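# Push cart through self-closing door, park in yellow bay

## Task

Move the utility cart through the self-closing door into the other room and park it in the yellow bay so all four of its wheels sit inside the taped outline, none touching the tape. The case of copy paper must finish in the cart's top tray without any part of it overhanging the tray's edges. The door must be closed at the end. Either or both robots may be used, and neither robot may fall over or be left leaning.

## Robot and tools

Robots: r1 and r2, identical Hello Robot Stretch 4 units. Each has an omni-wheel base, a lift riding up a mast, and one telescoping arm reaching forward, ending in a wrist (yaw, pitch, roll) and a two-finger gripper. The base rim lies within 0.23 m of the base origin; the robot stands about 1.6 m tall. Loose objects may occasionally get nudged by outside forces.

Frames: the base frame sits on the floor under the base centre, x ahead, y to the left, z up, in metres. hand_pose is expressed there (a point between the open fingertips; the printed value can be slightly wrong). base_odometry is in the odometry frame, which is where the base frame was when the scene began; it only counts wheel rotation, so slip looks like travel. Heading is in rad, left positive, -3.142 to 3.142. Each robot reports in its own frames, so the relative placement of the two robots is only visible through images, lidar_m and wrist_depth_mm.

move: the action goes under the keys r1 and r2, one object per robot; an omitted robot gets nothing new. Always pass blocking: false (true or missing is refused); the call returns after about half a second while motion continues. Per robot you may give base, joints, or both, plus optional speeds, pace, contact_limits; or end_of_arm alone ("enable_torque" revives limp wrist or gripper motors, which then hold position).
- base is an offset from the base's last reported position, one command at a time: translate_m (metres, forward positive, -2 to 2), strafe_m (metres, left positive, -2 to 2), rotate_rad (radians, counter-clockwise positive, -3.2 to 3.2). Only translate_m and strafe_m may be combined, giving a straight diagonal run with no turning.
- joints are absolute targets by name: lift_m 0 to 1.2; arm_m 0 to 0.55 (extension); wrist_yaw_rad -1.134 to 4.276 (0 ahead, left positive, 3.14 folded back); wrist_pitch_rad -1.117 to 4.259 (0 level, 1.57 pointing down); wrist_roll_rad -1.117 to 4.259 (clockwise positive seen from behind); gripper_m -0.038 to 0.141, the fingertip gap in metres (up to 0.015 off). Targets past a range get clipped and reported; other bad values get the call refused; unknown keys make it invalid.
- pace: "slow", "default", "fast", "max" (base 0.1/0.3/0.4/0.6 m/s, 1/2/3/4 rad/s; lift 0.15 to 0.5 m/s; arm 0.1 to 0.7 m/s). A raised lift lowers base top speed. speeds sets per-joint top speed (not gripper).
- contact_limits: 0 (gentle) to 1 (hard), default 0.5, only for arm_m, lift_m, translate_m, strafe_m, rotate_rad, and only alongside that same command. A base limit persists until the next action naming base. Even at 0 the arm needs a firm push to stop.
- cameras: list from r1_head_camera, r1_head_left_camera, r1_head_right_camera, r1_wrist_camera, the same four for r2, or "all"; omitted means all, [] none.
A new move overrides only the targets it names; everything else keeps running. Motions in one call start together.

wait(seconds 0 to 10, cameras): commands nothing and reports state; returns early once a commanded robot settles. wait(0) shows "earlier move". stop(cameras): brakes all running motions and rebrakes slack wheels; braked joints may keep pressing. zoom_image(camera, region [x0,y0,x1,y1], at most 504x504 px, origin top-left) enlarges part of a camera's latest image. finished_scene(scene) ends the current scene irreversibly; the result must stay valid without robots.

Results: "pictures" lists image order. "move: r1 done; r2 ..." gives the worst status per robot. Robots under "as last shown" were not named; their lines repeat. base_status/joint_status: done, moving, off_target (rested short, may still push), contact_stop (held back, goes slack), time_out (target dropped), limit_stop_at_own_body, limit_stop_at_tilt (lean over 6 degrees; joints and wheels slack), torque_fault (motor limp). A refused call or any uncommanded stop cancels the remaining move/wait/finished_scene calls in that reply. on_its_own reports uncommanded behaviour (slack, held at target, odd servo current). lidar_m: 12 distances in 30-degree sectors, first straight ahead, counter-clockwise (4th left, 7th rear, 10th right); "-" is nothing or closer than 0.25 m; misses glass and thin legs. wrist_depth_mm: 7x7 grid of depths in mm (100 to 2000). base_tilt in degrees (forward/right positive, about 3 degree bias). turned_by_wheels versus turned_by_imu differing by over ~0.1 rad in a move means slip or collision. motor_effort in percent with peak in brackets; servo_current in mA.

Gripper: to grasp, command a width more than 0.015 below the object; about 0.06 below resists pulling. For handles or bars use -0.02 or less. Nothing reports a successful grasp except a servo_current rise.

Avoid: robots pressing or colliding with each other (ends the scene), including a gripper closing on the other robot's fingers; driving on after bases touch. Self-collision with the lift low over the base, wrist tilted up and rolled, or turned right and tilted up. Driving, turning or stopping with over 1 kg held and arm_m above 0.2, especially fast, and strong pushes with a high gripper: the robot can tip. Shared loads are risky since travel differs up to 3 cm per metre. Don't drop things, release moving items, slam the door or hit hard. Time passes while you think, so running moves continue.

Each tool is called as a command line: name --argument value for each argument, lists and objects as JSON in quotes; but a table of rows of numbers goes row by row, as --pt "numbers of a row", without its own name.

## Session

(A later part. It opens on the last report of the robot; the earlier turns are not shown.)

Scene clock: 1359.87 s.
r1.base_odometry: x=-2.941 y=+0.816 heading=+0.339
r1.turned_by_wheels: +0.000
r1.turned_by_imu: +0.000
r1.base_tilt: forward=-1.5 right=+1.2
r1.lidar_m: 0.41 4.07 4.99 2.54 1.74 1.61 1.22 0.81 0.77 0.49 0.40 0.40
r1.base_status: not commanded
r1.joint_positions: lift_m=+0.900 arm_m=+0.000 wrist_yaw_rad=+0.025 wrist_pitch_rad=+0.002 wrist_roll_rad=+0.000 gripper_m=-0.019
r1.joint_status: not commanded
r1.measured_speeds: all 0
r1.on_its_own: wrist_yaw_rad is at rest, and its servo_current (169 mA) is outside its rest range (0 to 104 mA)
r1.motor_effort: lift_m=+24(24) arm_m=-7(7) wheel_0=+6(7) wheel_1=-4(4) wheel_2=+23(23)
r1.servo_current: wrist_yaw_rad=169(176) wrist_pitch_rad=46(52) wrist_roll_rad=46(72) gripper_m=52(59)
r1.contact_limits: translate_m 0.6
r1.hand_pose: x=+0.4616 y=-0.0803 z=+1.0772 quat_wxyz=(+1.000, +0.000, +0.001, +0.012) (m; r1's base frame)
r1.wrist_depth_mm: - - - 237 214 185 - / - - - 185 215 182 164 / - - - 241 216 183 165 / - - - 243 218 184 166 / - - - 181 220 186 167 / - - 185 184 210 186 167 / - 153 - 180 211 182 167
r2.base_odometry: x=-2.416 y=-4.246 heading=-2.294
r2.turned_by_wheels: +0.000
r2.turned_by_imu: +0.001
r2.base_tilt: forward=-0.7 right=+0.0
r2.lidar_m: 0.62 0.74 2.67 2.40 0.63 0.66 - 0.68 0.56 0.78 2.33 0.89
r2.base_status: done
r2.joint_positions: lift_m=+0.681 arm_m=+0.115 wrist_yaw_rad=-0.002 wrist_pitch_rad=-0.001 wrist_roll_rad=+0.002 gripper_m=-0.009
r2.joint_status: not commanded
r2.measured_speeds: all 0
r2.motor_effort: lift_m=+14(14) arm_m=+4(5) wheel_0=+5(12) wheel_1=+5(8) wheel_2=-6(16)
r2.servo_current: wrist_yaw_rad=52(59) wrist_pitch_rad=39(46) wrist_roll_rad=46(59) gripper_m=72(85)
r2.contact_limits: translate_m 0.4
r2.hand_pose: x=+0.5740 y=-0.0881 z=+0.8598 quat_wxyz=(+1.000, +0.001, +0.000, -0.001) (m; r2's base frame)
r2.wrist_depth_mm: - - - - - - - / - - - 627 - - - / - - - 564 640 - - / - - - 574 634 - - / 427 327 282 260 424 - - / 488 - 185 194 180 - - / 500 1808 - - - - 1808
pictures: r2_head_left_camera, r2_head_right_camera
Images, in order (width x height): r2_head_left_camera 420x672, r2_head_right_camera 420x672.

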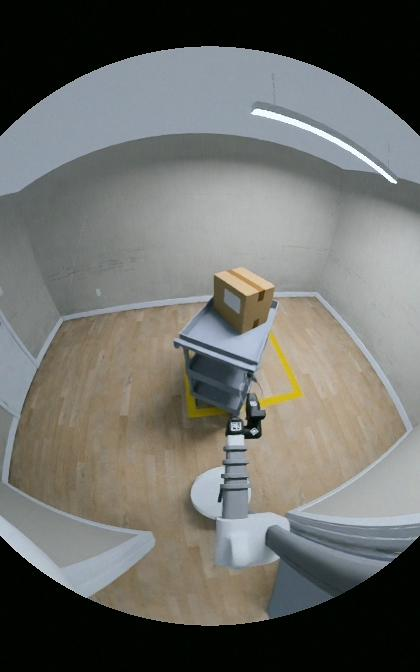

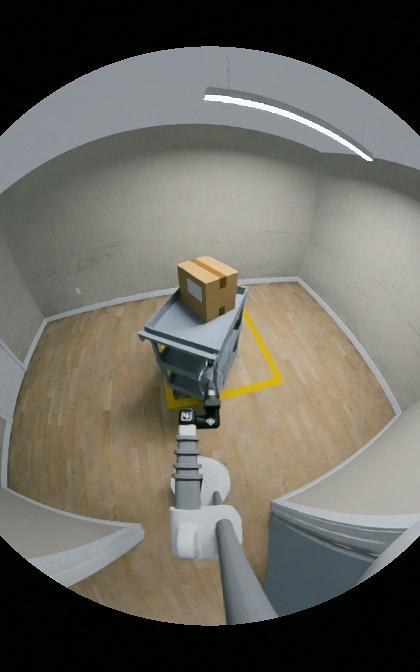

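move --blocking false --r2 '{"base":{"translate_m":0.22},"pace":"slow","contact_limits":{"translate_m":0.4}}' --cameras '[]'

wait --seconds 6 --cameras '["r2_head_camera", "r2_wrist_camera"]'

zoom_image --camera "r2_head_camera" --region '[90, 240, 370, 500]'

Scene clock: 1373.60 s.
move: r2 moving
r1.base_odometry: x=-2.941 y=+0.816 heading=+0.339
r1.turned_by_wheels: +0.000
r1.turned_by_imu: +0.000
r1.base_tilt: forward=-1.5 right=+1.3
r1.lidar_m: 0.40 4.06 5.00 2.53 1.70 1.61 1.21 0.84 0.76 0.52 0.41 0.39
r1.base_status: not commanded
r1.joint_positions: lift_m=+0.900 arm_m=+0.000 wrist_yaw_rad=+0.025 wrist_pitch_rad=+0.002 wrist_roll_rad=+0.000 gripper_m=-0.019
r1.joint_status: not commanded
r1.measured_speeds: all 0
r1.motor_effort: lift_m=+23(24) arm_m=-7(7) wheel_0=+6(7) wheel_1=-4(4) wheel_2=+23(23)
r1.servo_current: wrist_yaw_rad=176(176) wrist_pitch_rad=39(46) wrist_roll_rad=46(65) gripper_m=52(52)
r1.contact_limits: translate_m 0.6
r1.hand_pose: x=+0.4616 y=-0.0803 z=+1.0772 quat_wxyz=(+1.000, +0.000, +0.001, +0.012) (m; r1's base frame)
r1.wrist_depth_mm: - - - 237 213 185 - / - - - 185 216 182 164 / - - - 242 217 183 164 / - - - 242 219 185 166 / - - - 181 220 185 167 / - - 185 183 209 186 167 / - 154 - 180 211 182 167
r2.base_odometry: x=-2.424 y=-4.256 heading=-2.294
r2.turned_by_wheels: +0.000
r2.turned_by_imu: +0.001
r2.base_tilt: forward=-0.7 right=+0.1
r2.lidar_m: 0.61 0.73 2.68 2.42 0.66 0.66 - 0.67 0.55 0.80 2.36 0.85
r2.base_status: translate_m moving
r2.joint_positions: lift_m=+0.681 arm_m=+0.115 wrist_yaw_rad=-0.002 wrist_pitch_rad=-0.001 wrist_roll_rad=+0.002 gripper_m=-0.009
r2.joint_status: not commanded
r2.measured_speeds: translate_m=+0.049 strafe_m=-0.001 rotate_rad=+0.000 lift_m=+0.000 arm_m=+0.000 wrist_yaw_rad=+0.000 wrist_pitch_rad=+0.000 wrist_roll_rad=+0.000
r2.motor_effort: lift_m=+14(14) arm_m=+5(5) wheel_0=+6(11) wheel_1=+6(8) wheel_2=-14(14)
r2.servo_current: wrist_yaw_rad=39(52) wrist_pitch_rad=33(46) wrist_roll_rad=52(65) gripper_m=65(72)
r2.contact_limits: translate_m 0.4
r2.hand_pose: x=+0.5740 y=-0.0881 z=+0.8598 quat_wxyz=(+1.000, +0.001, +0.000, -0.001) (m; r2's base frame)
r2.wrist_depth_mm: - - - - - - - / - - - 634 - - - / - - - 569 640 - - / - - - 574 627 - - / 427 325 281 260 366 - - / 488 - 186 192 181 - - / 500 1808 - - - - 1808
pictures: none
No camera images: "cameras" was empty.

Scene clock: 1376.57 s.
earlier move: r2 done
r1.base_odometry: x=-2.941 y=+0.816 heading=+0.339
r1.turned_by_wheels: +0.000
r1.turned_by_imu: +0.000
r1.base_tilt: forward=-1.5 right=+1.2
r1.lidar_m: 0.41 4.08 4.99 2.53 1.73 1.60 1.21 0.83 0.78 0.50 0.41 0.39
r1.base_status: not commanded
r1.joint_positions: lift_m=+0.900 arm_m=+0.000 wrist_yaw_rad=+0.025 wrist_pitch_rad=+0.002 wrist_roll_rad=+0.000 gripper_m=-0.019
r1.joint_status: not commanded
r1.measured_speeds: all 0
r1.on_its_own: wrist_yaw_rad is at rest, and its servo_current (163 mA) is outside its rest range (0 to 104 mA)
r1.motor_effort: lift_m=+24(24) arm_m=-7(7) wheel_0=+6(7) wheel_1=-4(4) wheel_2=+23(23)
r1.servo_current: wrist_yaw_rad=163(176) wrist_pitch_rad=46(52) wrist_roll_rad=39(65) gripper_m=46(59)
r1.contact_limits: translate_m 0.6
r1.hand_pose: x=+0.4616 y=-0.0803 z=+1.0772 quat_wxyz=(+1.000, +0.000, +0.001, +0.012) (m; r1's base frame)
r1.wrist_depth_mm: - - - 238 214 185 - / - - - 184 216 181 164 / - - - 242 217 184 165 / - - - 243 218 185 166 / - - - 182 220 186 166 / - - 184 184 209 187 167 / - 153 - 180 211 183 167
r2.base_odometry: x=-2.561 y=-4.411 heading=-2.293
r2.turned_by_wheels: +0.000
r2.turned_by_imu: +0.001
r2.base_tilt: forward=-0.7 right=+0.1
r2.lidar_m: 0.61 0.76 2.71 2.46 0.95 0.81 - 0.72 0.68 1.28 2.30 0.80
r2.base_status: done
r2.joint_positions: lift_m=+0.681 arm_m=+0.115 wrist_yaw_rad=-0.002 wrist_pitch_rad=-0.001 wrist_roll_rad=+0.002 gripper_m=-0.009
r2.joint_status: not commanded
r2.measured_speeds: all 0
r2.motor_effort: lift_m=+14(14) arm_m=+5(5) wheel_0=+4(11) wheel_1=+4(8) wheel_2=-7(14)
r2.servo_current: wrist_yaw_rad=52(59) wrist_pitch_rad=39(46) wrist_roll_rad=52(65) gripper_m=65(72)
r2.contact_limits: translate_m 0.4
r2.hand_pose: x=+0.5740 y=-0.0881 z=+0.8598 quat_wxyz=(+1.000, +0.001, +0.000, -0.001) (m; r2's base frame)
r2.wrist_depth_mm: - - - - - - - / - - - 554 - - - / - - 778 569 621 - - / - - 798 569 615 - - / 421 340 286 262 382 - - / - 402 186 193 180 - - / 504 517 - - - - 1808
wait: 2.97 of 6 s (r2 has come to rest)
pictures: r2_head_camera, r2_wrist_camera
Images, in order (width x height): r2_head_camera 420x560, r2_wrist_camera 616x392.

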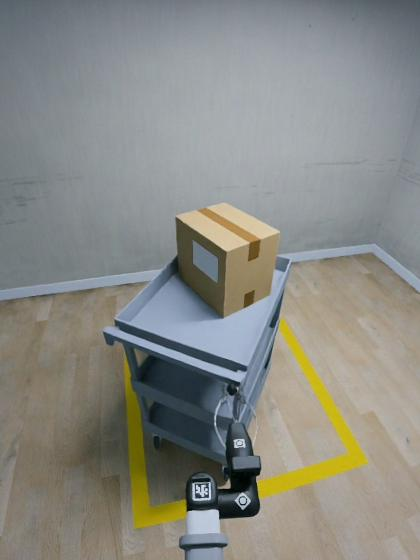

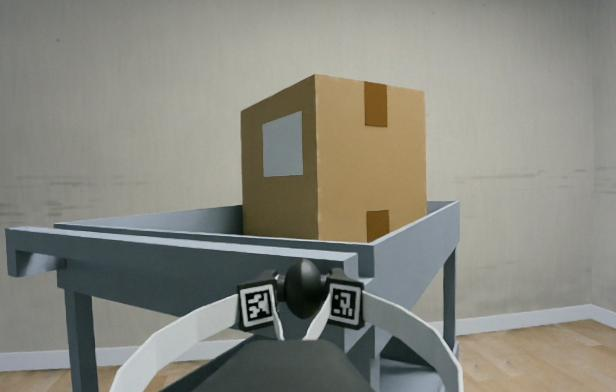

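Scaled by 1.800 from the camera's 420x560 image, which has a finer 1200x1600 frame.

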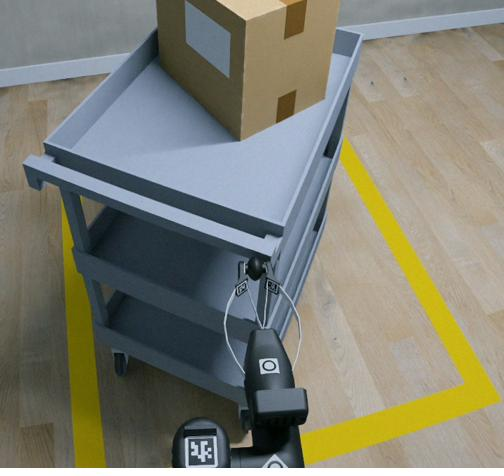

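move --blocking false --r2 '{"base":{"translate_m":0.1},"pace":"slow","contact_limits":{"translate_m":0.4}}' --cameras '[]'

wait --seconds 4 --cameras '[]'

move --blocking false --r2 '{"base":{"translate_m":-0.25},"pace":"slow","contact_limits":{"translate_m":0.4}}' --cameras '[]'

wait --seconds 4 --cameras '["r2_head_camera", "r2_wrist_camera", "r2_head_left_camera", "r2_head_right_camera"]'

zoom_image --camera "r2_head_camera" --region '[90, 220, 370, 480]'

Scene clock: 1391.77 s.
move: r2 moving
r1.base_odometry: x=-2.941 y=+0.816 heading=+0.339
r1.turned_by_wheels: +0.000
r1.turned_by_imu: +0.000
r1.base_tilt: forward=-1.6 right=+1.2
r1.lidar_m: 0.38 4.07 5.00 2.54 1.71 1.60 1.23 0.84 0.77 0.51 0.42 0.40
r1.base_status: not commanded
r1.joint_positions: lift_m=+0.900 arm_m=+0.000 wrist_yaw_rad=+0.025 wrist_pitch_rad=+0.002 wrist_roll_rad=+0.000 gripper_m=-0.019
r1.joint_status: not commanded
r1.measured_speeds: all 0
r1.motor_effort: lift_m=+24(24) arm_m=-7(7) wheel_0=+6(6) wheel_1=-4(4) wheel_2=+23(23)
r1.servo_current: wrist_yaw_rad=150(169) wrist_pitch_rad=46(46) wrist_roll_rad=52(59) gripper_m=46(59)
r1.contact_limits: translate_m 0.6
r1.hand_pose: x=+0.4616 y=-0.0803 z=+1.0772 quat_wxyz=(+1.000, +0.000, +0.001, +0.012) (m; r1's base frame)
r1.wrist_depth_mm: - - - 238 213 185 - / - - - 185 215 182 164 / - - - 241 217 184 165 / - - - 243 218 185 166 / - - - 182 220 185 167 / - - 185 183 209 186 167 / - 153 - 180 212 182 167
r2.base_odometry: x=-2.569 y=-4.421 heading=-2.293
r2.turned_by_wheels: +0.000
r2.turned_by_imu: +0.001
r2.base_tilt: forward=-0.7 right=+0.1
r2.lidar_m: 0.61 0.78 2.74 2.48 1.00 0.82 1.65 0.71 0.69 1.32 2.29 0.82
r2.base_status: translate_m moving
r2.joint_positions: lift_m=+0.681 arm_m=+0.115 wrist_yaw_rad=-0.002 wrist_pitch_rad=-0.001 wrist_roll_rad=+0.002 gripper_m=-0.009
r2.joint_status: not commanded
r2.measured_speeds: translate_m=+0.048 strafe_m=+0.000 rotate_rad=+0.000 lift_m=+0.000 arm_m=+0.000 wrist_yaw_rad=+0.000 wrist_pitch_rad=+0.000 wrist_roll_rad=+0.000
r2.motor_effort: lift_m=+14(14) arm_m=+4(5) wheel_0=+6(7) wheel_1=+8(8) wheel_2=-12(12)
r2.servo_current: wrist_yaw_rad=52(52) wrist_pitch_rad=46(46) wrist_roll_rad=52(65) gripper_m=59(72)
r2.contact_limits: translate_m 0.4
r2.hand_pose: x=+0.5740 y=-0.0881 z=+0.8598 quat_wxyz=(+1.000, +0.001, +0.000, -0.001) (m; r2's base frame)
r2.wrist_depth_mm: - - - - - - - / - - - 559 - - - / - - 768 564 621 - - / - - 788 569 615 - - / 424 342 289 260 379 - - / - - 185 192 179 - - / 1708 512 - - - - 1808
pictures: none
No camera images: "cameras" was empty.

Scene clock: 1393.53 s.
earlier move: r2 done
r1.base_odometry: x=-2.941 y=+0.816 heading=+0.339
r1.turned_by_wheels: +0.000
r1.turned_by_imu: +0.000
r1.base_tilt: forward=-1.5 right=+1.3
r1.lidar_m: 0.39 4.05 5.02 2.56 1.71 1.60 1.23 0.84 0.77 0.52 0.40 0.41
r1.base_status: not commanded
r1.joint_positions: lift_m=+0.900 arm_m=+0.000 wrist_yaw_rad=+0.025 wrist_pitch_rad=+0.002 wrist_roll_rad=+0.000 gripper_m=-0.019
r1.joint_status: not commanded
r1.measured_speeds: all 0
r1.on_its_own: wrist_yaw_rad is at rest, and its servo_current (163 mA) is outside its rest range (0 to 104 mA)
r1.motor_effort: lift_m=+24(24) arm_m=-7(7) wheel_0=+6(7) wheel_1=-4(4) wheel_2=+23(23)
r1.servo_current: wrist_yaw_rad=163(176) wrist_pitch_rad=39(52) wrist_roll_rad=46(59) gripper_m=46(59)
r1.contact_limits: translate_m 0.6
r1.hand_pose: x=+0.4616 y=-0.0803 z=+1.0772 quat_wxyz=(+1.000, +0.000, +0.001, +0.012) (m; r1's base frame)
r1.wrist_depth_mm: - - - 236 214 185 - / - - - 185 215 182 165 / - - - 241 218 184 165 / - - - 243 219 185 166 / - - - 181 220 185 167 / - - 183 183 210 186 167 / - 153 - 180 211 182 168
r2.base_odometry: x=-2.627 y=-4.486 heading=-2.293
r2.turned_by_wheels: +0.000
r2.turned_by_imu: +0.000
r2.base_tilt: forward=-0.7 right=+0.1
r2.lidar_m: 0.61 0.79 2.62 2.46 1.13 0.89 1.69 0.77 0.77 1.49 2.27 0.81
r2.base_status: done
r2.joint_positions: lift_m=+0.681 arm_m=+0.115 wrist_yaw_rad=-0.002 wrist_pitch_rad=-0.001 wrist_roll_rad=+0.002 gripper_m=-0.009
r2.joint_status: not commanded
r2.measured_speeds: all 0
r2.motor_effort: lift_m=+14(14) arm_m=+5(5) wheel_0=+4(10) wheel_1=+3(8) wheel_2=-6(12)
r2.servo_current: wrist_yaw_rad=39(59) wrist_pitch_rad=39(46) wrist_roll_rad=46(65) gripper_m=65(72)
r2.contact_limits: translate_m 0.4
r2.hand_pose: x=+0.5740 y=-0.0881 z=+0.8598 quat_wxyz=(+1.000, +0.001, +0.000, -0.001) (m; r2's base frame)
r2.wrist_depth_mm: - - - - - - - / - - - 559 591 - - / - - - 585 609 - - / - - - 585 603 - - / 424 362 290 262 364 - - / - 442 186 193 179 - - / - 140 - - - 1708 1756
wait: 1.77 of 4 s (r2 has come to rest)
pictures: none
No camera images: "cameras" was empty.

Scene clock: 1394.03 s.
move: r2 moving
r1.base_odometry: x=-2.941 y=+0.816 heading=+0.339
r1.turned_by_wheels: +0.000
r1.turned_by_imu: +0.000
r1.base_tilt: forward=-1.5 right=+1.2
r1.lidar_m: 0.37 4.04 5.00 2.55 1.75 1.61 1.21 0.84 0.75 0.49 0.41 0.41
r1.base_status: not commanded
r1.joint_positions: lift_m=+0.900 arm_m=+0.000 wrist_yaw_rad=+0.025 wrist_pitch_rad=+0.002 wrist_roll_rad=+0.000 gripper_m=-0.019
r1.joint_status: not commanded
r1.measured_speeds: all 0
r1.motor_effort: lift_m=+24(24) arm_m=-7(7) wheel_0=+6(7) wheel_1=-4(4) wheel_2=+23(23)
r1.servo_current: wrist_yaw_rad=150(176) wrist_pitch_rad=46(46) wrist_roll_rad=46(65) gripper_m=46(59)
r1.contact_limits: translate_m 0.6
r1.hand_pose: x=+0.4616 y=-0.0803 z=+1.0772 quat_wxyz=(+1.000, +0.000, +0.001, +0.012) (m; r1's base frame)
r1.wrist_depth_mm: - - - 237 214 185 - / - - - 185 215 181 164 / - - - 241 217 184 165 / - - - 243 219 185 166 / - - - 181 220 185 167 / - - 184 183 208 186 167 / - 153 - 180 211 182 167
r2.base_odometry: x=-2.619 y=-4.477 heading=-2.293
r2.turned_by_wheels: +0.000
r2.turned_by_imu: +0.000
r2.base_tilt: forward=-0.7 right=+0.0
r2.lidar_m: 0.64 0.79 2.67 2.48 1.14 0.88 1.65 0.74 0.76 1.50 2.29 0.81
r2.base_status: translate_m moving
r2.joint_positions: lift_m=+0.681 arm_m=+0.115 wrist_yaw_rad=-0.002 wrist_pitch_rad=-0.001 wrist_roll_rad=+0.002 gripper_m=-0.009
r2.joint_status: not commanded
r2.measured_speeds: translate_m=-0.048 strafe_m=+0.000 rotate_rad=+0.001 lift_m=+0.000 arm_m=+0.000 wrist_yaw_rad=+0.000 wrist_pitch_rad=+0.000 wrist_roll_rad=+0.000
r2.motor_effort: lift_m=+14(14) arm_m=+5(5) wheel_0=-5(5) wheel_1=-4(7) wheel_2=+9(10)
r2.servo_current: wrist_yaw_rad=52(52) wrist_pitch_rad=46(46) wrist_roll_rad=39(52) gripper_m=65(72)
r2.contact_limits: translate_m 0.4
r2.hand_pose: x=+0.5740 y=-0.0881 z=+0.8598 quat_wxyz=(+1.000, +0.001, +0.000, -0.001) (m; r2's base frame)
r2.wrist_depth_mm: - - - - - - - / - - - 569 603 - - / - - - 585 621 - - / - - - 597 621 - - / 424 379 303 263 373 - - / - - 186 193 176 - - / - 508 - - - - 1808
pictures: none
No camera images: "cameras" was empty.

Scene clock: 1397.33 s.
earlier move: r2 done
r1.base_odometry: x=-2.941 y=+0.816 heading=+0.339
r1.turned_by_wheels: +0.000
r1.turned_by_imu: +0.000
r1.base_tilt: forward=-1.5 right=+1.2
r1.lidar_m: 0.40 4.08 5.01 2.54 1.74 1.62 1.24 0.82 0.76 0.51 0.41 0.41
r1.base_status: not commanded
r1.joint_positions: lift_m=+0.900 arm_m=+0.000 wrist_yaw_rad=+0.025 wrist_pitch_rad=+0.002 wrist_roll_rad=+0.000 gripper_m=-0.019
r1.joint_status: not commanded
r1.measured_speeds: all 0
r1.on_its_own: wrist_yaw_rad is at rest, and its servo_current (150 mA) is outside its rest range (0 to 104 mA)
r1.motor_effort: lift_m=+24(24) arm_m=-7(7) wheel_0=+6(7) wheel_1=-4(4) wheel_2=+23(23)
r1.servo_current: wrist_yaw_rad=150(176) wrist_pitch_rad=39(52) wrist_roll_rad=59(78) gripper_m=46(59)
r1.contact_limits: translate_m 0.6
r1.hand_pose: x=+0.4616 y=-0.0803 z=+1.0772 quat_wxyz=(+1.000, +0.000, +0.001, +0.012) (m; r1's base frame)
r1.wrist_depth_mm: - - - 237 213 184 - / - - - 185 215 182 164 / - - - 240 216 184 165 / - - - 243 218 185 166 / - - - 182 220 185 167 / - - 184 184 210 186 167 / - 153 - 181 211 182 168
r2.base_odometry: x=-2.462 y=-4.299 heading=-2.293
r2.turned_by_wheels: +0.000
r2.turned_by_imu: +0.000
r2.base_tilt: forward=-0.7 right=+0.1
r2.lidar_m: 0.83 1.06 2.70 2.43 0.66 0.69 - 0.70 0.59 0.93 2.32 1.33
r2.base_status: done
r2.joint_positions: lift_m=+0.681 arm_m=+0.115 wrist_yaw_rad=-0.002 wrist_pitch_rad=-0.001 wrist_roll_rad=+0.002 gripper_m=-0.009
r2.joint_status: not commanded
r2.measured_speeds: all 0
r2.motor_effort: lift_m=+14(14) arm_m=+5(5) wheel_0=-4(9) wheel_1=-4(7) wheel_2=+6(10)
r2.servo_current: wrist_yaw_rad=59(59) wrist_pitch_rad=39(46) wrist_roll_rad=59(59) gripper_m=65(72)
r2.contact_limits: translate_m 0.4
r2.hand_pose: x=+0.5740 y=-0.0881 z=+0.8598 quat_wxyz=(+1.000, +0.001, +0.000, -0.001) (m; r2's base frame)
r2.wrist_depth_mm: - - - - - - - / - - - - - - - / - - - 831 878 - - / - - - 820 891 - - / - - - 508 - - - / - - 187 193 177 - - / 1808 1708 - - - 1863 1808
wait: 3.30 of 4 s (r2 has come to rest)
pictures: r2_head_camera, r2_head_left_camera, r2_head_right_camera, r2_wrist_camera
Images, in order (width x height): r2_head_camera 420x560, r2_head_left_camera 420x672, r2_head_right_camera 420x672, r2_wrist_camera 616x392.

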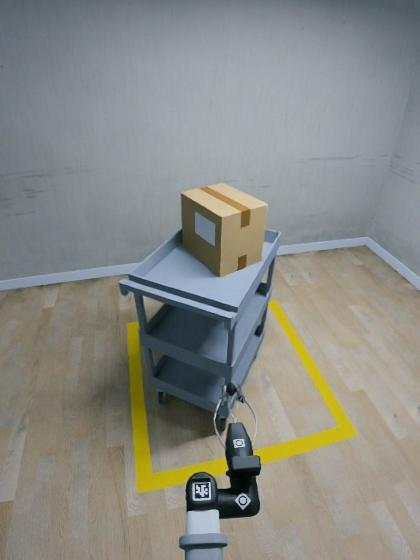

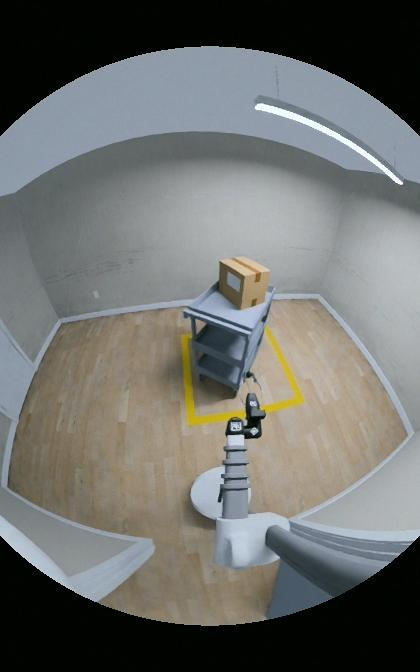

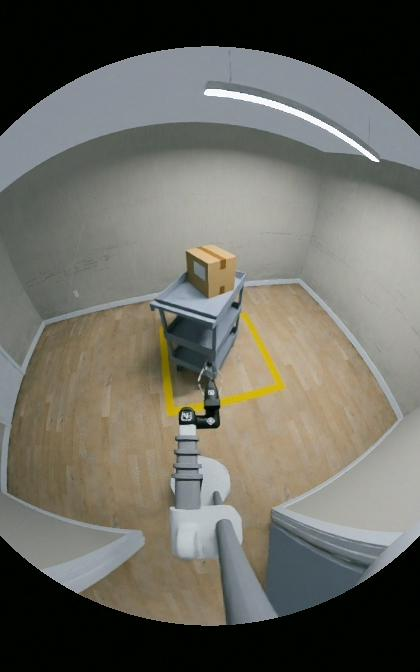

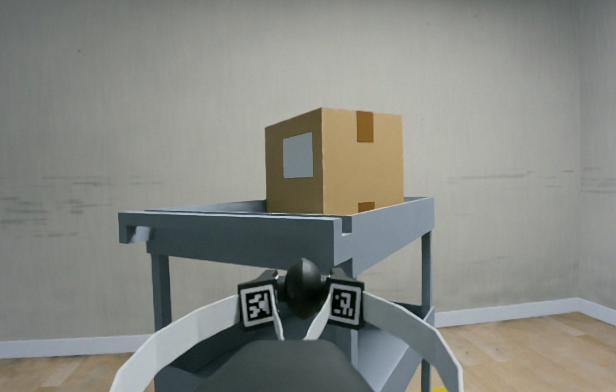

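Scaled by 1.800 from the camera's 420x560 image, which has a finer 1200x1600 frame.

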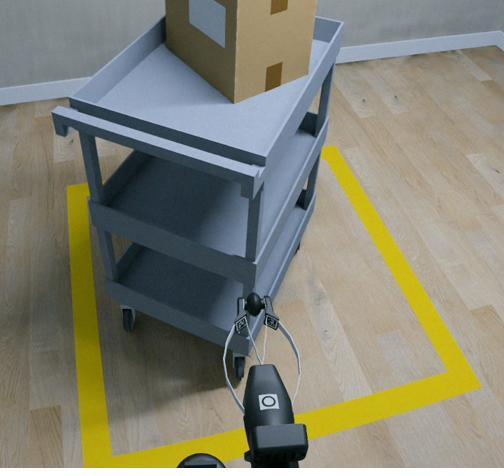

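move --blocking false --r2 '{"base":{"strafe_m":0.1},"joints":{"wrist_roll_rad":1.57,"gripper_m":0.08,"lift_m":0.673},"pace":"slow","contact_limits":{"strafe_m":0.4}}' --cameras '[]'

wait --seconds 4 --cameras '[]'

move --blocking false --r2 '{"base":{"translate_m":0.24},"pace":"slow","contact_limits":{"translate_m":0.2}}' --cameras '[]'

wait --seconds 4 --cameras '["r2_head_camera", "r2_wrist_camera"]'

Scene clock: 1421.67 s.
move: r2 moving
r1.base_odometry: x=-2.941 y=+0.816 heading=+0.339
r1.turned_by_wheels: +0.000
r1.turned_by_imu: +0.000
r1.base_tilt: forward=-1.5 right=+1.2
r1.lidar_m: 0.38 4.07 4.98 2.55 1.75 1.60 1.22 0.84 0.77 0.50 0.41 0.40
r1.base_status: not commanded
r1.joint_positions: lift_m=+0.900 arm_m=+0.000 wrist_yaw_rad=+0.025 wrist_pitch_rad=+0.002 wrist_roll_rad=+0.000 gripper_m=-0.019
r1.joint_status: not commanded
r1.measured_speeds: all 0
r1.motor_effort: lift_m=+24(24) arm_m=-7(7) wheel_0=+6(6) wheel_1=-4(4) wheel_2=+23(23)
r1.servo_current: wrist_yaw_rad=163(163) wrist_pitch_rad=39(52) wrist_roll_rad=59(65) gripper_m=46(52)
r1.contact_limits: translate_m 0.6
r1.hand_pose: x=+0.4616 y=-0.0803 z=+1.0772 quat_wxyz=(+1.000, +0.000, +0.001, +0.012) (m; r1's base frame)
r1.wrist_depth_mm: - - - 237 214 184 - / - - - 185 215 182 165 / - - - 240 216 184 164 / - - - 243 218 185 166 / - - - 181 220 186 166 / - - 184 183 210 186 167 / - 153 - 180 211 182 167
r2.base_odometry: x=-2.451 y=-4.308 heading=-2.293
r2.turned_by_wheels: +0.000
r2.turned_by_imu: +0.001
r2.base_tilt: forward=-0.7 right=+0.1
r2.lidar_m: 0.84 2.42 2.69 2.41 0.71 0.68 - 0.73 0.59 0.97 2.34 1.24
r2.base_status: strafe_m moving
r2.joint_positions: lift_m=+0.673 arm_m=+0.115 wrist_yaw_rad=-0.002 wrist_pitch_rad=-0.001 wrist_roll_rad=+0.413 gripper_m=+0.003
r2.joint_status: lift_m moving; wrist_roll_rad moving; gripper_m moving
r2.measured_speeds: translate_m=+0.000 strafe_m=+0.055 rotate_rad=+0.001 lift_m=+0.000 arm_m=+0.000 wrist_yaw_rad=+0.000 wrist_pitch_rad=+0.000 wrist_roll_rad=+1.734
r2.motor_effort: lift_m=+14(17) arm_m=+4(5) wheel_0=-5(10) wheel_1=+6(9) wheel_2=+0(5)
r2.servo_current: wrist_yaw_rad=39(52) wrist_pitch_rad=39(46) wrist_roll_rad=46(85) gripper_m=52(78)
r2.contact_limits: strafe_m 0.4
r2.hand_pose: x=+0.5740 y=-0.0881 z=+0.8518 quat_wxyz=(+0.979, +0.205, -0.001, -0.001) (m; r2's base frame)
r2.wrist_depth_mm: - - - - - - - / - - - - - - - / - - - 820 - - - / - - - 820 768 - - / - - 634 521 - - - / - - 186 192 174 1618 1464 / - 116 - - - - 1205
pictures: none
No camera images: "cameras" was empty.

Scene clock: 1424.47 s.
earlier move: r2 done
r1.base_odometry: x=-2.941 y=+0.816 heading=+0.339
r1.turned_by_wheels: +0.000
r1.turned_by_imu: +0.000
r1.base_tilt: forward=-1.5 right=+1.2
r1.lidar_m: 0.40 4.06 4.99 2.53 1.73 1.60 1.22 0.85 0.76 0.52 0.41 0.39
r1.base_status: not commanded
r1.joint_positions: lift_m=+0.900 arm_m=+0.000 wrist_yaw_rad=+0.025 wrist_pitch_rad=+0.002 wrist_roll_rad=+0.000 gripper_m=-0.019
r1.joint_status: not commanded
r1.measured_speeds: all 0
r1.on_its_own: wrist_yaw_rad is at rest, and its servo_current (150 mA) is outside its rest range (0 to 104 mA)
r1.motor_effort: lift_m=+24(24) arm_m=-7(7) wheel_0=+6(7) wheel_1=-4(4) wheel_2=+23(23)
r1.servo_current: wrist_yaw_rad=150(176) wrist_pitch_rad=46(52) wrist_roll_rad=59(65) gripper_m=52(59)
r1.contact_limits: translate_m 0.6
r1.hand_pose: x=+0.4616 y=-0.0803 z=+1.0772 quat_wxyz=(+1.000, +0.000, +0.001, +0.012) (m; r1's base frame)
r1.wrist_depth_mm: - - - 237 213 185 - / - - - 185 215 182 164 / - - - 242 217 184 165 / - - - 242 219 185 166 / - - - 181 220 186 167 / - - 184 184 210 186 167 / - 153 - 180 211 182 167
r2.base_odometry: x=-2.387 y=-4.365 heading=-2.293
r2.turned_by_wheels: +0.000
r2.turned_by_imu: +0.000
r2.base_tilt: forward=-0.7 right=+0.0
r2.lidar_m: 0.85 2.41 2.56 2.35 0.75 0.61 - 0.81 0.69 0.98 2.43 0.90
r2.base_status: done
r2.joint_positions: lift_m=+0.673 arm_m=+0.115 wrist_yaw_rad=-0.002 wrist_pitch_rad=-0.001 wrist_roll_rad=+1.568 gripper_m=+0.080
r2.joint_status: all done
r2.measured_speeds: all 0
r2.motor_effort: lift_m=+14(17) arm_m=+5(5) wheel_0=-2(11) wheel_1=+3(9) wheel_2=-1(5)
r2.servo_current: wrist_yaw_rad=46(59) wrist_pitch_rad=46(52) wrist_roll_rad=46(98) gripper_m=59(98)
r2.contact_limits: strafe_m 0.4
r2.hand_pose: x=+0.5740 y=-0.0881 z=+0.8518 quat_wxyz=(+0.708, +0.706, -0.001, -0.001) (m; r2's base frame)
r2.wrist_depth_mm: - - - - - 1661 1160 / - - - 991 - 831 1060 / - - 842 539 - 539 539 / - - 1042 585 - 585 - / - - - 640 - 640 - / - - 189 676 186 723 - / - 127 - - - 1708 1182
wait: 2.80 of 4 s (r2 has come to rest)
pictures: none
No camera images: "cameras" was empty.

Scene clock: 1424.97 s.
move: r2 moving
r1.base_odometry: x=-2.941 y=+0.816 heading=+0.339
r1.turned_by_wheels: +0.000
r1.turned_by_imu: +0.000
r1.base_tilt: forward=-1.5 right=+1.2
r1.lidar_m: 0.38 4.07 5.00 2.56 1.74 1.61 1.22 0.85 0.76 0.52 0.39 0.40
r1.base_status: not commanded
r1.joint_positions: lift_m=+0.900 arm_m=+0.000 wrist_yaw_rad=+0.025 wrist_pitch_rad=+0.002 wrist_roll_rad=+0.000 gripper_m=-0.019
r1.joint_status: not commanded
r1.measured_speeds: all 0
r1.motor_effort: lift_m=+24(24) arm_m=-7(7) wheel_0=+6(6) wheel_1=-4(4) wheel_2=+23(23)
r1.servo_current: wrist_yaw_rad=150(176) wrist_pitch_rad=39(46) wrist_roll_rad=59(65) gripper_m=59(59)
r1.contact_limits: translate_m 0.6
r1.hand_pose: x=+0.4616 y=-0.0803 z=+1.0772 quat_wxyz=(+1.000, +0.000, +0.001, +0.012) (m; r1's base frame)
r1.wrist_depth_mm: - - - 237 213 186 - / - - - 185 215 182 164 / - - - 241 216 183 165 / - - - 243 218 185 166 / - - - 181 220 185 167 / - - 183 183 210 186 167 / - 153 - 180 211 183 167
r2.base_odometry: x=-2.395 y=-4.374 heading=-2.293
r2.turned_by_wheels: +0.000
r2.turned_by_imu: +0.000
r2.base_tilt: forward=-0.7 right=+0.0
r2.lidar_m: 0.82 2.39 2.57 2.34 0.78 0.60 - 0.81 0.67 1.01 2.43 0.88
r2.base_status: translate_m moving
r2.joint_positions: lift_m=+0.673 arm_m=+0.115 wrist_yaw_rad=-0.002 wrist_pitch_rad=-0.001 wrist_roll_rad=+1.568 gripper_m=+0.080
r2.joint_status: not commanded
r2.measured_speeds: translate_m=+0.049 strafe_m=+0.000 rotate_rad=+0.001 lift_m=+0.000 arm_m=+0.000 wrist_yaw_rad=+0.000 wrist_pitch_rad=+0.000 wrist_roll_rad=+0.000
r2.motor_effort: lift_m=+14(14) arm_m=+5(5) wheel_0=+9(9) wheel_1=+6(6) wheel_2=-8(11)
r2.servo_current: wrist_yaw_rad=33(59) wrist_pitch_rad=46(46) wrist_roll_rad=52(52) gripper_m=46(59)
r2.contact_limits: translate_m 0.2
r2.hand_pose: x=+0.5740 y=-0.0881 z=+0.8518 quat_wxyz=(+0.708, +0.706, -0.001, -0.001) (m; r2's base frame)
r2.wrist_depth_mm: - - - - - 1708 1138 / - - - 878 - 809 976 / - - 820 525 - - 530 / - - 1008 569 - 580 - / - - - 634 - 627 - / - - 190 621 187 691 1205 / - 128 - - - 1708 1205
pictures: none
No camera images: "cameras" was empty.

Scene clock: 1428.13 s.
earlier move: r2 done
r1.base_odometry: x=-2.941 y=+0.816 heading=+0.339
r1.turned_by_wheels: +0.000
r1.turned_by_imu: +0.000
r1.base_tilt: forward=-1.5 right=+1.2
r1.lidar_m: 0.37 4.08 5.01 2.54 1.72 1.62 1.19 0.84 0.78 0.50 0.42 0.39
r1.base_status: not commanded
r1.joint_positions: lift_m=+0.900 arm_m=+0.000 wrist_yaw_rad=+0.025 wrist_pitch_rad=+0.002 wrist_roll_rad=+0.000 gripper_m=-0.019
r1.joint_status: not commanded
r1.measured_speeds: all 0
r1.on_its_own: wrist_yaw_rad is at rest, and its servo_current (169 mA) is outside its rest range (0 to 104 mA)
r1.motor_effort: lift_m=+24(24) arm_m=-7(7) wheel_0=+7(7) wheel_1=-4(4) wheel_2=+23(23)
r1.servo_current: wrist_yaw_rad=169(176) wrist_pitch_rad=39(52) wrist_roll_rad=59(65) gripper_m=52(59)
r1.contact_limits: translate_m 0.6
r1.hand_pose: x=+0.4616 y=-0.0803 z=+1.0772 quat_wxyz=(+1.000, +0.000, +0.001, +0.012) (m; r1's base frame)
r1.wrist_depth_mm: - - - 237 213 185 - / - - - 185 216 182 165 / - - - 241 217 183 165 / - - - 243 218 185 166 / - - - 181 220 185 167 / - - 183 183 209 186 167 / - 153 - 180 211 182 168
r2.base_odometry: x=-2.545 y=-4.545 heading=-2.293
r2.turned_by_wheels: +0.000
r2.turned_by_imu: +0.000
r2.base_tilt: forward=-0.7 right=+0.1
r2.lidar_m: 0.61 2.19 2.63 2.38 1.14 0.82 - 0.89 0.81 1.54 2.38 0.61
r2.base_status: done
r2.joint_positions: lift_m=+0.673 arm_m=+0.115 wrist_yaw_rad=-0.002 wrist_pitch_rad=-0.001 wrist_roll_rad=+1.568 gripper_m=+0.080
r2.joint_status: not commanded
r2.measured_speeds: all 0
r2.motor_effort: lift_m=+14(14) arm_m=+4(5) wheel_0=+4(9) wheel_1=+3(8) wheel_2=-6(11)
r2.servo_current: wrist_yaw_rad=39(59) wrist_pitch_rad=39(46) wrist_roll_rad=39(65) gripper_m=46(59)
r2.contact_limits: translate_m 0.2
r2.hand_pose: x=+0.5740 y=-0.0881 z=+0.8518 quat_wxyz=(+0.708, +0.706, -0.001, -0.001) (m; r2's base frame)
r2.wrist_depth_mm: - - - - - 1366 1042 / - - 627 243 296 301 303 / - - 574 262 317 - - / - - 676 338 - - - / - - 788 362 359 - - / - - 188 336 187 - - / - 127 - - - - 466
wait: 3.17 of 4 s (r2 has come to rest)
pictures: r2_head_camera, r2_wrist_camera
Images, in order (width x height): r2_head_camera 420x560, r2_wrist_camera 616x392.

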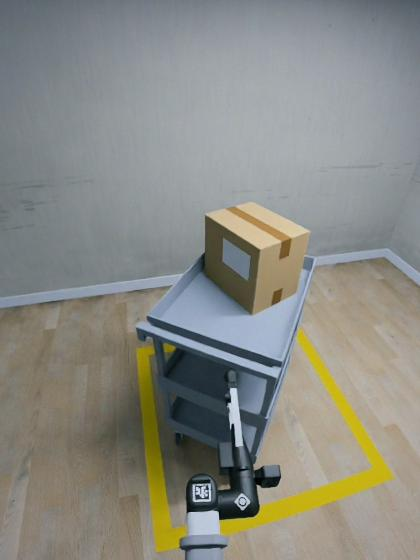

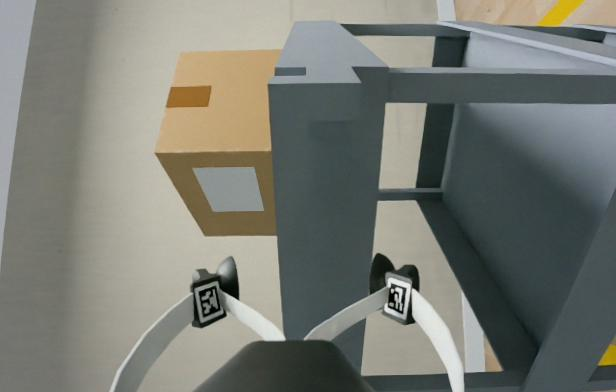

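move --blocking false --r2 '{"base":{"translate_m":0.11},"pace":"slow","contact_limits":{"translate_m":0.1}}' --cameras '[]'

wait --seconds 4 --cameras '["r2_wrist_camera"]'

Scene clock: 1436.83 s.
move: r2 moving
r1.base_odometry: x=-2.941 y=+0.816 heading=+0.339
r1.turned_by_wheels: +0.000
r1.turned_by_imu: +0.000
r1.base_tilt: forward=-1.5 right=+1.2
r1.lidar_m: 0.38 4.09 4.99 2.54 1.74 1.61 1.21 0.85 0.77 0.49 0.41 0.41
r1.base_status: not commanded
r1.joint_positions: lift_m=+0.900 arm_m=+0.000 wrist_yaw_rad=+0.025 wrist_pitch_rad=+0.002 wrist_roll_rad=+0.000 gripper_m=-0.019
r1.joint_status: not commanded
r1.measured_speeds: all 0
r1.motor_effort: lift_m=+23(24) arm_m=-7(7) wheel_0=+6(7) wheel_1=-4(4) wheel_2=+23(23)
r1.servo_current: wrist_yaw_rad=143(169) wrist_pitch_rad=46(46) wrist_roll_rad=39(52) gripper_m=59(59)
r1.contact_limits: translate_m 0.6
r1.hand_pose: x=+0.4616 y=-0.0803 z=+1.0772 quat_wxyz=(+1.000, +0.000, +0.001, +0.012) (m; r1's base frame)
r1.wrist_depth_mm: - - - 237 214 185 - / - - - 185 216 182 164 / - - - 240 216 183 165 / - - - 242 218 185 166 / - - - 181 220 186 167 / - - 183 185 210 186 167 / - 153 - 180 211 183 167
r2.base_odometry: x=-2.553 y=-4.554 heading=-2.293
r2.turned_by_wheels: +0.000
r2.turned_by_imu: +0.001
r2.base_tilt: forward=-0.7 right=+0.0
r2.lidar_m: 0.63 2.15 2.65 2.38 1.21 0.83 - 0.88 0.82 1.55 2.39 0.62
r2.base_status: translate_m moving
r2.joint_positions: lift_m=+0.673 arm_m=+0.115 wrist_yaw_rad=-0.002 wrist_pitch_rad=-0.001 wrist_roll_rad=+1.568 gripper_m=+0.080
r2.joint_status: not commanded
r2.measured_speeds: translate_m=+0.048 strafe_m=+0.000 rotate_rad=-0.001 lift_m=+0.000 arm_m=+0.000 wrist_yaw_rad=+0.000 wrist_pitch_rad=+0.000 wrist_roll_rad=+0.000
r2.motor_effort: lift_m=+14(14) arm_m=+4(5) wheel_0=+1(8) wheel_1=+8(8) wheel_2=-9(10)
r2.servo_current: wrist_yaw_rad=39(59) wrist_pitch_rad=39(46) wrist_roll_rad=46(59) gripper_m=52(52)
r2.contact_limits: translate_m 0.1
r2.hand_pose: x=+0.5740 y=-0.0881 z=+0.8518 quat_wxyz=(+0.708, +0.706, -0.001, -0.001) (m; r2's base frame)
r2.wrist_depth_mm: - - - - - 1430 - / - - 615 236 286 291 290 / - - 569 298 307 - - / - - 654 327 330 - - / - - 768 349 - - - / - - 189 317 187 - - / - 128 - - - - 452
pictures: none
No camera images: "cameras" was empty.

Scene clock: 1438.70 s.
earlier move: r2 done
r1.base_odometry: x=-2.941 y=+0.816 heading=+0.339
r1.turned_by_wheels: +0.000
r1.turned_by_imu: +0.000
r1.base_tilt: forward=-1.5 right=+1.2
r1.lidar_m: 0.39 4.07 4.99 2.55 1.74 1.60 1.24 0.82 0.76 0.51 0.41 0.40
r1.base_status: not commanded
r1.joint_positions: lift_m=+0.900 arm_m=+0.000 wrist_yaw_rad=+0.025 wrist_pitch_rad=+0.002 wrist_roll_rad=+0.000 gripper_m=-0.019
r1.joint_status: not commanded
r1.measured_speeds: all 0
r1.on_its_own: wrist_yaw_rad is at rest, and its servo_current (137 mA) is outside its rest range (0 to 104 mA)
r1.motor_effort: lift_m=+24(24) arm_m=-7(7) wheel_0=+6(7) wheel_1=-4(4) wheel_2=+23(23)
r1.servo_current: wrist_yaw_rad=137(176) wrist_pitch_rad=39(52) wrist_roll_rad=39(65) gripper_m=52(59)
r1.contact_limits: translate_m 0.6
r1.hand_pose: x=+0.4616 y=-0.0803 z=+1.0772 quat_wxyz=(+1.000, +0.000, +0.001, +0.012) (m; r1's base frame)
r1.wrist_depth_mm: - - - 237 213 185 - / - - - 184 215 182 164 / - - - 241 216 184 165 / - - - 243 218 185 166 / - - - 182 220 186 167 / - - 184 183 209 186 167 / - 153 - 180 211 182 167
r2.base_odometry: x=-2.618 y=-4.627 heading=-2.293
r2.turned_by_wheels: +0.000
r2.turned_by_imu: +0.000
r2.base_tilt: forward=-0.7 right=+0.1
r2.lidar_m: 0.58 0.70 2.50 2.39 1.33 0.90 - 0.89 0.91 1.74 2.36 0.50
r2.base_status: done
r2.joint_positions: lift_m=+0.673 arm_m=+0.115 wrist_yaw_rad=-0.002 wrist_pitch_rad=-0.001 wrist_roll_rad=+1.568 gripper_m=+0.080
r2.joint_status: not commanded
r2.measured_speeds: all 0
r2.motor_effort: lift_m=+14(14) arm_m=+4(5) wheel_0=+3(10) wheel_1=+4(9) wheel_2=-5(11)
r2.servo_current: wrist_yaw_rad=46(59) wrist_pitch_rad=46(46) wrist_roll_rad=46(65) gripper_m=52(59)
r2.contact_limits: translate_m 0.1
r2.hand_pose: x=+0.5740 y=-0.0881 z=+0.8518 quat_wxyz=(+0.708, +0.706, -0.001, -0.001) (m; r2's base frame)
r2.wrist_depth_mm: - - 535 132 135 194 194 / - 496 496 143 203 - - / - 462 462 154 215 - - / - - 549 226 233 - - / - - 661 186 250 - - / - - 187 196 187 - - / - 128 - - - 1661 496
wait: 1.87 of 4 s (r2 has come to rest)
pictures: r2_wrist_camera
Images, in order (width x height): r2_wrist_camera 616x392.

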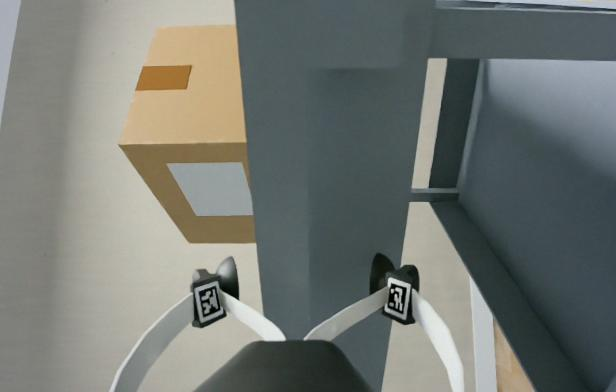

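move --blocking false --r2 '{"base":{"translate_m":0.02},"pace":"slow","contact_limits":{"translate_m":0.1}}' --cameras '[]'

wait --seconds 1.5 --cameras '[]'

move --blocking false --r2 '{"joints":{"gripper_m":-0.02}}' --cameras '[]'

wait --seconds 3 --cameras '["r2_wrist_camera", "r2_head_camera"]'

Scene clock: 1447.63 s.
move: r2 moving
r1.base_odometry: x=-2.941 y=+0.816 heading=+0.339
r1.turned_by_wheels: +0.000
r1.turned_by_imu: +0.000
r1.base_tilt: forward=-1.5 right=+1.3
r1.lidar_m: 0.38 4.07 5.01 2.53 1.72 1.60 1.24 0.83 0.76 0.51 0.42 0.39
r1.base_status: not commanded
r1.joint_positions: lift_m=+0.900 arm_m=+0.000 wrist_yaw_rad=+0.025 wrist_pitch_rad=+0.002 wrist_roll_rad=+0.000 gripper_m=-0.019
r1.joint_status: not commanded
r1.measured_speeds: all 0
r1.motor_effort: lift_m=+24(24) arm_m=-7(7) wheel_0=+7(7) wheel_1=-4(4) wheel_2=+23(23)
r1.servo_current: wrist_yaw_rad=137(163) wrist_pitch_rad=46(46) wrist_roll_rad=46(59) gripper_m=52(52)
r1.contact_limits: translate_m 0.6
r1.hand_pose: x=+0.4616 y=-0.0803 z=+1.0772 quat_wxyz=(+1.000, +0.000, +0.001, +0.012) (m; r1's base frame)
r1.wrist_depth_mm: - - - 237 214 185 - / - - - 186 215 182 164 / - - - 241 217 184 165 / - - - 244 219 185 166 / - - - 181 220 186 167 / - - 184 183 210 187 167 / - 153 - 180 211 182 167
r2.base_odometry: x=-2.626 y=-4.636 heading=-2.293
r2.turned_by_wheels: +0.000
r2.turned_by_imu: +0.001
r2.base_tilt: forward=-0.7 right=+0.1
r2.lidar_m: 0.57 0.74 2.50 2.40 1.40 0.91 - 0.91 0.92 1.82 2.36 0.48
r2.base_status: translate_m moving
r2.joint_positions: lift_m=+0.673 arm_m=+0.115 wrist_yaw_rad=-0.002 wrist_pitch_rad=-0.001 wrist_roll_rad=+1.568 gripper_m=+0.080
r2.joint_status: not commanded
r2.measured_speeds: translate_m=+0.043 strafe_m=+0.000 rotate_rad=+0.001 lift_m=+0.000 arm_m=+0.000 wrist_yaw_rad=+0.000 wrist_pitch_rad=+0.000 wrist_roll_rad=+0.000
r2.motor_effort: lift_m=+14(14) arm_m=+5(5) wheel_0=+3(7) wheel_1=+6(7) wheel_2=-8(10)
r2.servo_current: wrist_yaw_rad=39(59) wrist_pitch_rad=39(46) wrist_roll_rad=46(52) gripper_m=46(59)
r2.contact_limits: translate_m 0.1
r2.hand_pose: x=+0.5740 y=-0.0881 z=+0.8518 quat_wxyz=(+0.708, +0.706, -0.001, -0.001) (m; r2's base frame)
r2.wrist_depth_mm: - - 521 125 125 182 185 / - 484 473 132 191 - - / - 452 449 145 209 809 - / - 517 549 159 223 - - / - - 647 171 239 - - / - - 187 185 186 - - / - 128 - - - 1576 492
pictures: none
No camera images: "cameras" was empty.

Scene clock: 1448.30 s.
earlier move: r2 done
r1.base_odometry: x=-2.941 y=+0.816 heading=+0.339
r1.turned_by_wheels: +0.000
r1.turned_by_imu: +0.000
r1.base_tilt: forward=-1.5 right=+1.2
r1.lidar_m: 0.40 4.06 5.00 2.55 1.72 1.59 1.24 0.84 0.76 0.51 0.41 0.40
r1.base_status: not commanded
r1.joint_positions: lift_m=+0.900 arm_m=+0.000 wrist_yaw_rad=+0.025 wrist_pitch_rad=+0.002 wrist_roll_rad=+0.000 gripper_m=-0.019
r1.joint_status: not commanded
r1.measured_speeds: all 0
r1.on_its_own: wrist_yaw_rad is at rest, and its servo_current (137 mA) is outside its rest range (0 to 104 mA)
r1.motor_effort: lift_m=+24(24) arm_m=-7(7) wheel_0=+6(7) wheel_1=-4(4) wheel_2=+23(23)
r1.servo_current: wrist_yaw_rad=137(169) wrist_pitch_rad=39(46) wrist_roll_rad=46(65) gripper_m=52(59)
r1.contact_limits: translate_m 0.6
r1.hand_pose: x=+0.4616 y=-0.0803 z=+1.0772 quat_wxyz=(+1.000, +0.000, +0.001, +0.012) (m; r1's base frame)
r1.wrist_depth_mm: - - - 238 213 185 - / - - - 184 216 182 164 / - - - 240 216 183 165 / - - - 242 218 185 166 / - - - 181 220 185 166 / - - 184 183 210 186 167 / - 153 - 180 211 182 168
r2.base_odometry: x=-2.631 y=-4.642 heading=-2.293
r2.turned_by_wheels: +0.000
r2.turned_by_imu: +0.000
r2.base_tilt: forward=-0.6 right=+0.1
r2.lidar_m: 0.58 0.70 2.47 2.38 1.40 0.95 - 0.90 0.94 1.84 2.37 0.49
r2.base_status: done
r2.joint_positions: lift_m=+0.673 arm_m=+0.115 wrist_yaw_rad=-0.002 wrist_pitch_rad=-0.001 wrist_roll_rad=+1.568 gripper_m=+0.080
r2.joint_status: not commanded
r2.measured_speeds: all 0
r2.motor_effort: lift_m=+14(14) arm_m=+5(5) wheel_0=+5(9) wheel_1=+4(7) wheel_2=-6(10)
r2.servo_current: wrist_yaw_rad=39(59) wrist_pitch_rad=39(46) wrist_roll_rad=46(52) gripper_m=46(59)
r2.contact_limits: translate_m 0.1
r2.hand_pose: x=+0.5740 y=-0.0881 z=+0.8517 quat_wxyz=(+0.708, +0.706, -0.001, -0.001) (m; r2's base frame)
r2.wrist_depth_mm: - - 521 124 125 182 185 / - 484 473 132 190 - - / - 442 449 144 209 820 - / - 517 539 159 223 - - / - - 647 174 238 - - / - - 187 185 187 - - / - 127 - - - 1576 492
wait: 0.67 of 1.5 s (r2 has come to rest)
pictures: none
No camera images: "cameras" was empty.

Scene clock: 1448.80 s.
move: r2 moving
r1.base_odometry: x=-2.941 y=+0.816 heading=+0.339
r1.turned_by_wheels: +0.000
r1.turned_by_imu: +0.000
r1.base_tilt: forward=-1.5 right=+1.2
r1.lidar_m: 0.40 4.07 4.99 2.56 1.72 1.60 1.23 0.84 0.78 0.52 0.39 0.39
r1.base_status: not commanded
r1.joint_positions: lift_m=+0.900 arm_m=+0.000 wrist_yaw_rad=+0.025 wrist_pitch_rad=+0.002 wrist_roll_rad=+0.000 gripper_m=-0.019
r1.joint_status: not commanded
r1.measured_speeds: all 0
r1.motor_effort: lift_m=+24(24) arm_m=-7(7) wheel_0=+6(6) wheel_1=-4(4) wheel_2=+23(23)
r1.servo_current: wrist_yaw_rad=150(169) wrist_pitch_rad=46(46) wrist_roll_rad=39(52) gripper_m=46(59)
r1.contact_limits: translate_m 0.6
r1.hand_pose: x=+0.4616 y=-0.0803 z=+1.0772 quat_wxyz=(+1.000, +0.000, +0.001, +0.012) (m; r1's base frame)
r1.wrist_depth_mm: - - - 238 214 185 - / - - - 185 215 182 164 / - - - 241 216 184 165 / - - - 242 218 186 166 / - - - 181 220 185 167 / - - 184 183 210 187 167 / - 153 - 180 211 182 167
r2.base_odometry: x=-2.631 y=-4.642 heading=-2.293
r2.turned_by_wheels: +0.000
r2.turned_by_imu: +0.000
r2.base_tilt: forward=-0.7 right=+0.1
r2.lidar_m: 0.58 0.70 2.46 2.40 1.40 0.96 - 0.90 0.92 1.80 2.33 0.50
r2.base_status: not commanded
r2.joint_positions: lift_m=+0.673 arm_m=+0.115 wrist_yaw_rad=-0.002 wrist_pitch_rad=-0.001 wrist_roll_rad=+1.568 gripper_m=+0.061
r2.joint_status: gripper_m moving
r2.measured_speeds: all 0
r2.motor_effort: lift_m=+14(14) arm_m=+5(5) wheel_0=+5(5) wheel_1=+4(4) wheel_2=-6(6)
r2.servo_current: wrist_yaw_rad=52(52) wrist_pitch_rad=39(46) wrist_roll_rad=46(65) gripper_m=111(111)
r2.contact_limits: translate_m 0.1
r2.hand_pose: x=+0.5740 y=-0.0881 z=+0.8517 quat_wxyz=(+0.708, +0.706, -0.001, -0.001) (m; r2's base frame)
r2.wrist_depth_mm: - - 521 124 124 183 185 / - 484 469 132 190 - - / - 449 449 144 208 809 - / - 521 539 158 222 - - / - - 640 174 233 - - / - - 190 184 186 1576 - / - 124 - - - 1537 492
pictures: none
No camera images: "cameras" was empty.

Scene clock: 1450.03 s.
earlier move: r2 done
r1.base_odometry: x=-2.941 y=+0.816 heading=+0.339
r1.turned_by_wheels: +0.000
r1.turned_by_imu: +0.000
r1.base_tilt: forward=-1.5 right=+1.3
r1.lidar_m: 0.38 4.07 5.01 2.53 1.74 1.60 1.23 0.83 0.77 0.52 0.40 0.38
r1.base_status: not commanded
r1.joint_positions: lift_m=+0.900 arm_m=+0.000 wrist_yaw_rad=+0.025 wrist_pitch_rad=+0.002 wrist_roll_rad=+0.000 gripper_m=-0.019
r1.joint_status: not commanded
r1.measured_speeds: all 0
r1.on_its_own: wrist_yaw_rad is at rest, and its servo_current (156 mA) is outside its rest range (0 to 104 mA)
r1.motor_effort: lift_m=+24(24) arm_m=-7(7) wheel_0=+6(7) wheel_1=-4(4) wheel_2=+23(23)
r1.servo_current: wrist_yaw_rad=156(169) wrist_pitch_rad=39(46) wrist_roll_rad=39(59) gripper_m=52(59)
r1.contact_limits: translate_m 0.6
r1.hand_pose: x=+0.4616 y=-0.0803 z=+1.0772 quat_wxyz=(+1.000, +0.000, +0.001, +0.012) (m; r1's base frame)
r1.wrist_depth_mm: - - - 237 213 185 - / - - - 185 216 182 165 / - - - 241 217 184 165 / - - - 243 218 185 167 / - - - 181 220 186 166 / - - 185 183 210 186 167 / - 153 - 180 211 182 168
r2.base_odometry: x=-2.631 y=-4.642 heading=-2.293
r2.turned_by_wheels: +0.000
r2.turned_by_imu: +0.000
r2.base_tilt: forward=-0.6 right=+0.1
r2.lidar_m: 0.56 0.70 2.49 2.39 1.40 0.92 - 0.88 0.95 1.80 2.37 0.49
r2.base_status: not commanded
r2.joint_positions: lift_m=+0.673 arm_m=+0.115 wrist_yaw_rad=-0.002 wrist_pitch_rad=-0.001 wrist_roll_rad=+1.568 gripper_m=-0.019
r2.joint_status: all done
r2.measured_speeds: all 0
r2.motor_effort: lift_m=+14(14) arm_m=+4(5) wheel_0=+4(6) wheel_1=+3(4) wheel_2=-4(6)
r2.servo_current: wrist_yaw_rad=46(59) wrist_pitch_rad=46(46) wrist_roll_rad=46(65) gripper_m=117(247)
r2.contact_limits: translate_m 0.1
r2.hand_pose: x=+0.5741 y=-0.0879 z=+0.8517 quat_wxyz=(+0.708, +0.706, -0.001, +0.000) (m; r2's base frame)
r2.wrist_depth_mm: - - 508 114 114 175 - / - 484 466 125 179 - - / - 442 439 135 195 - - / - - 535 146 211 - - / - - 627 156 230 - - / - - 181 174 179 1618 - / - - - - - 1576 496
wait: 1.23 of 3 s (r2 has come to rest)
pictures: r2_head_camera, r2_wrist_camera
Images, in order (width x height): r2_head_camera 420x560, r2_wrist_camera 616x392.

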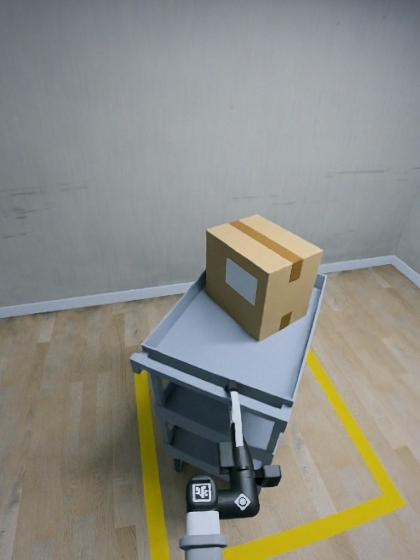

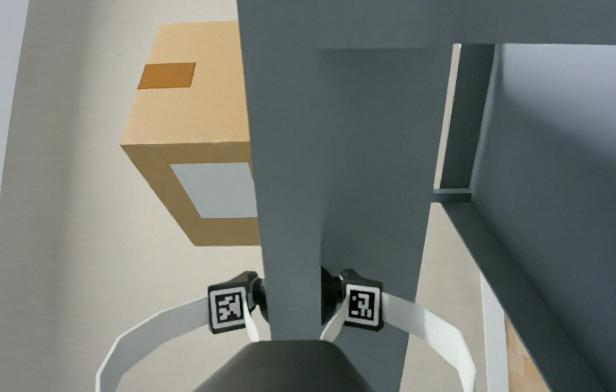

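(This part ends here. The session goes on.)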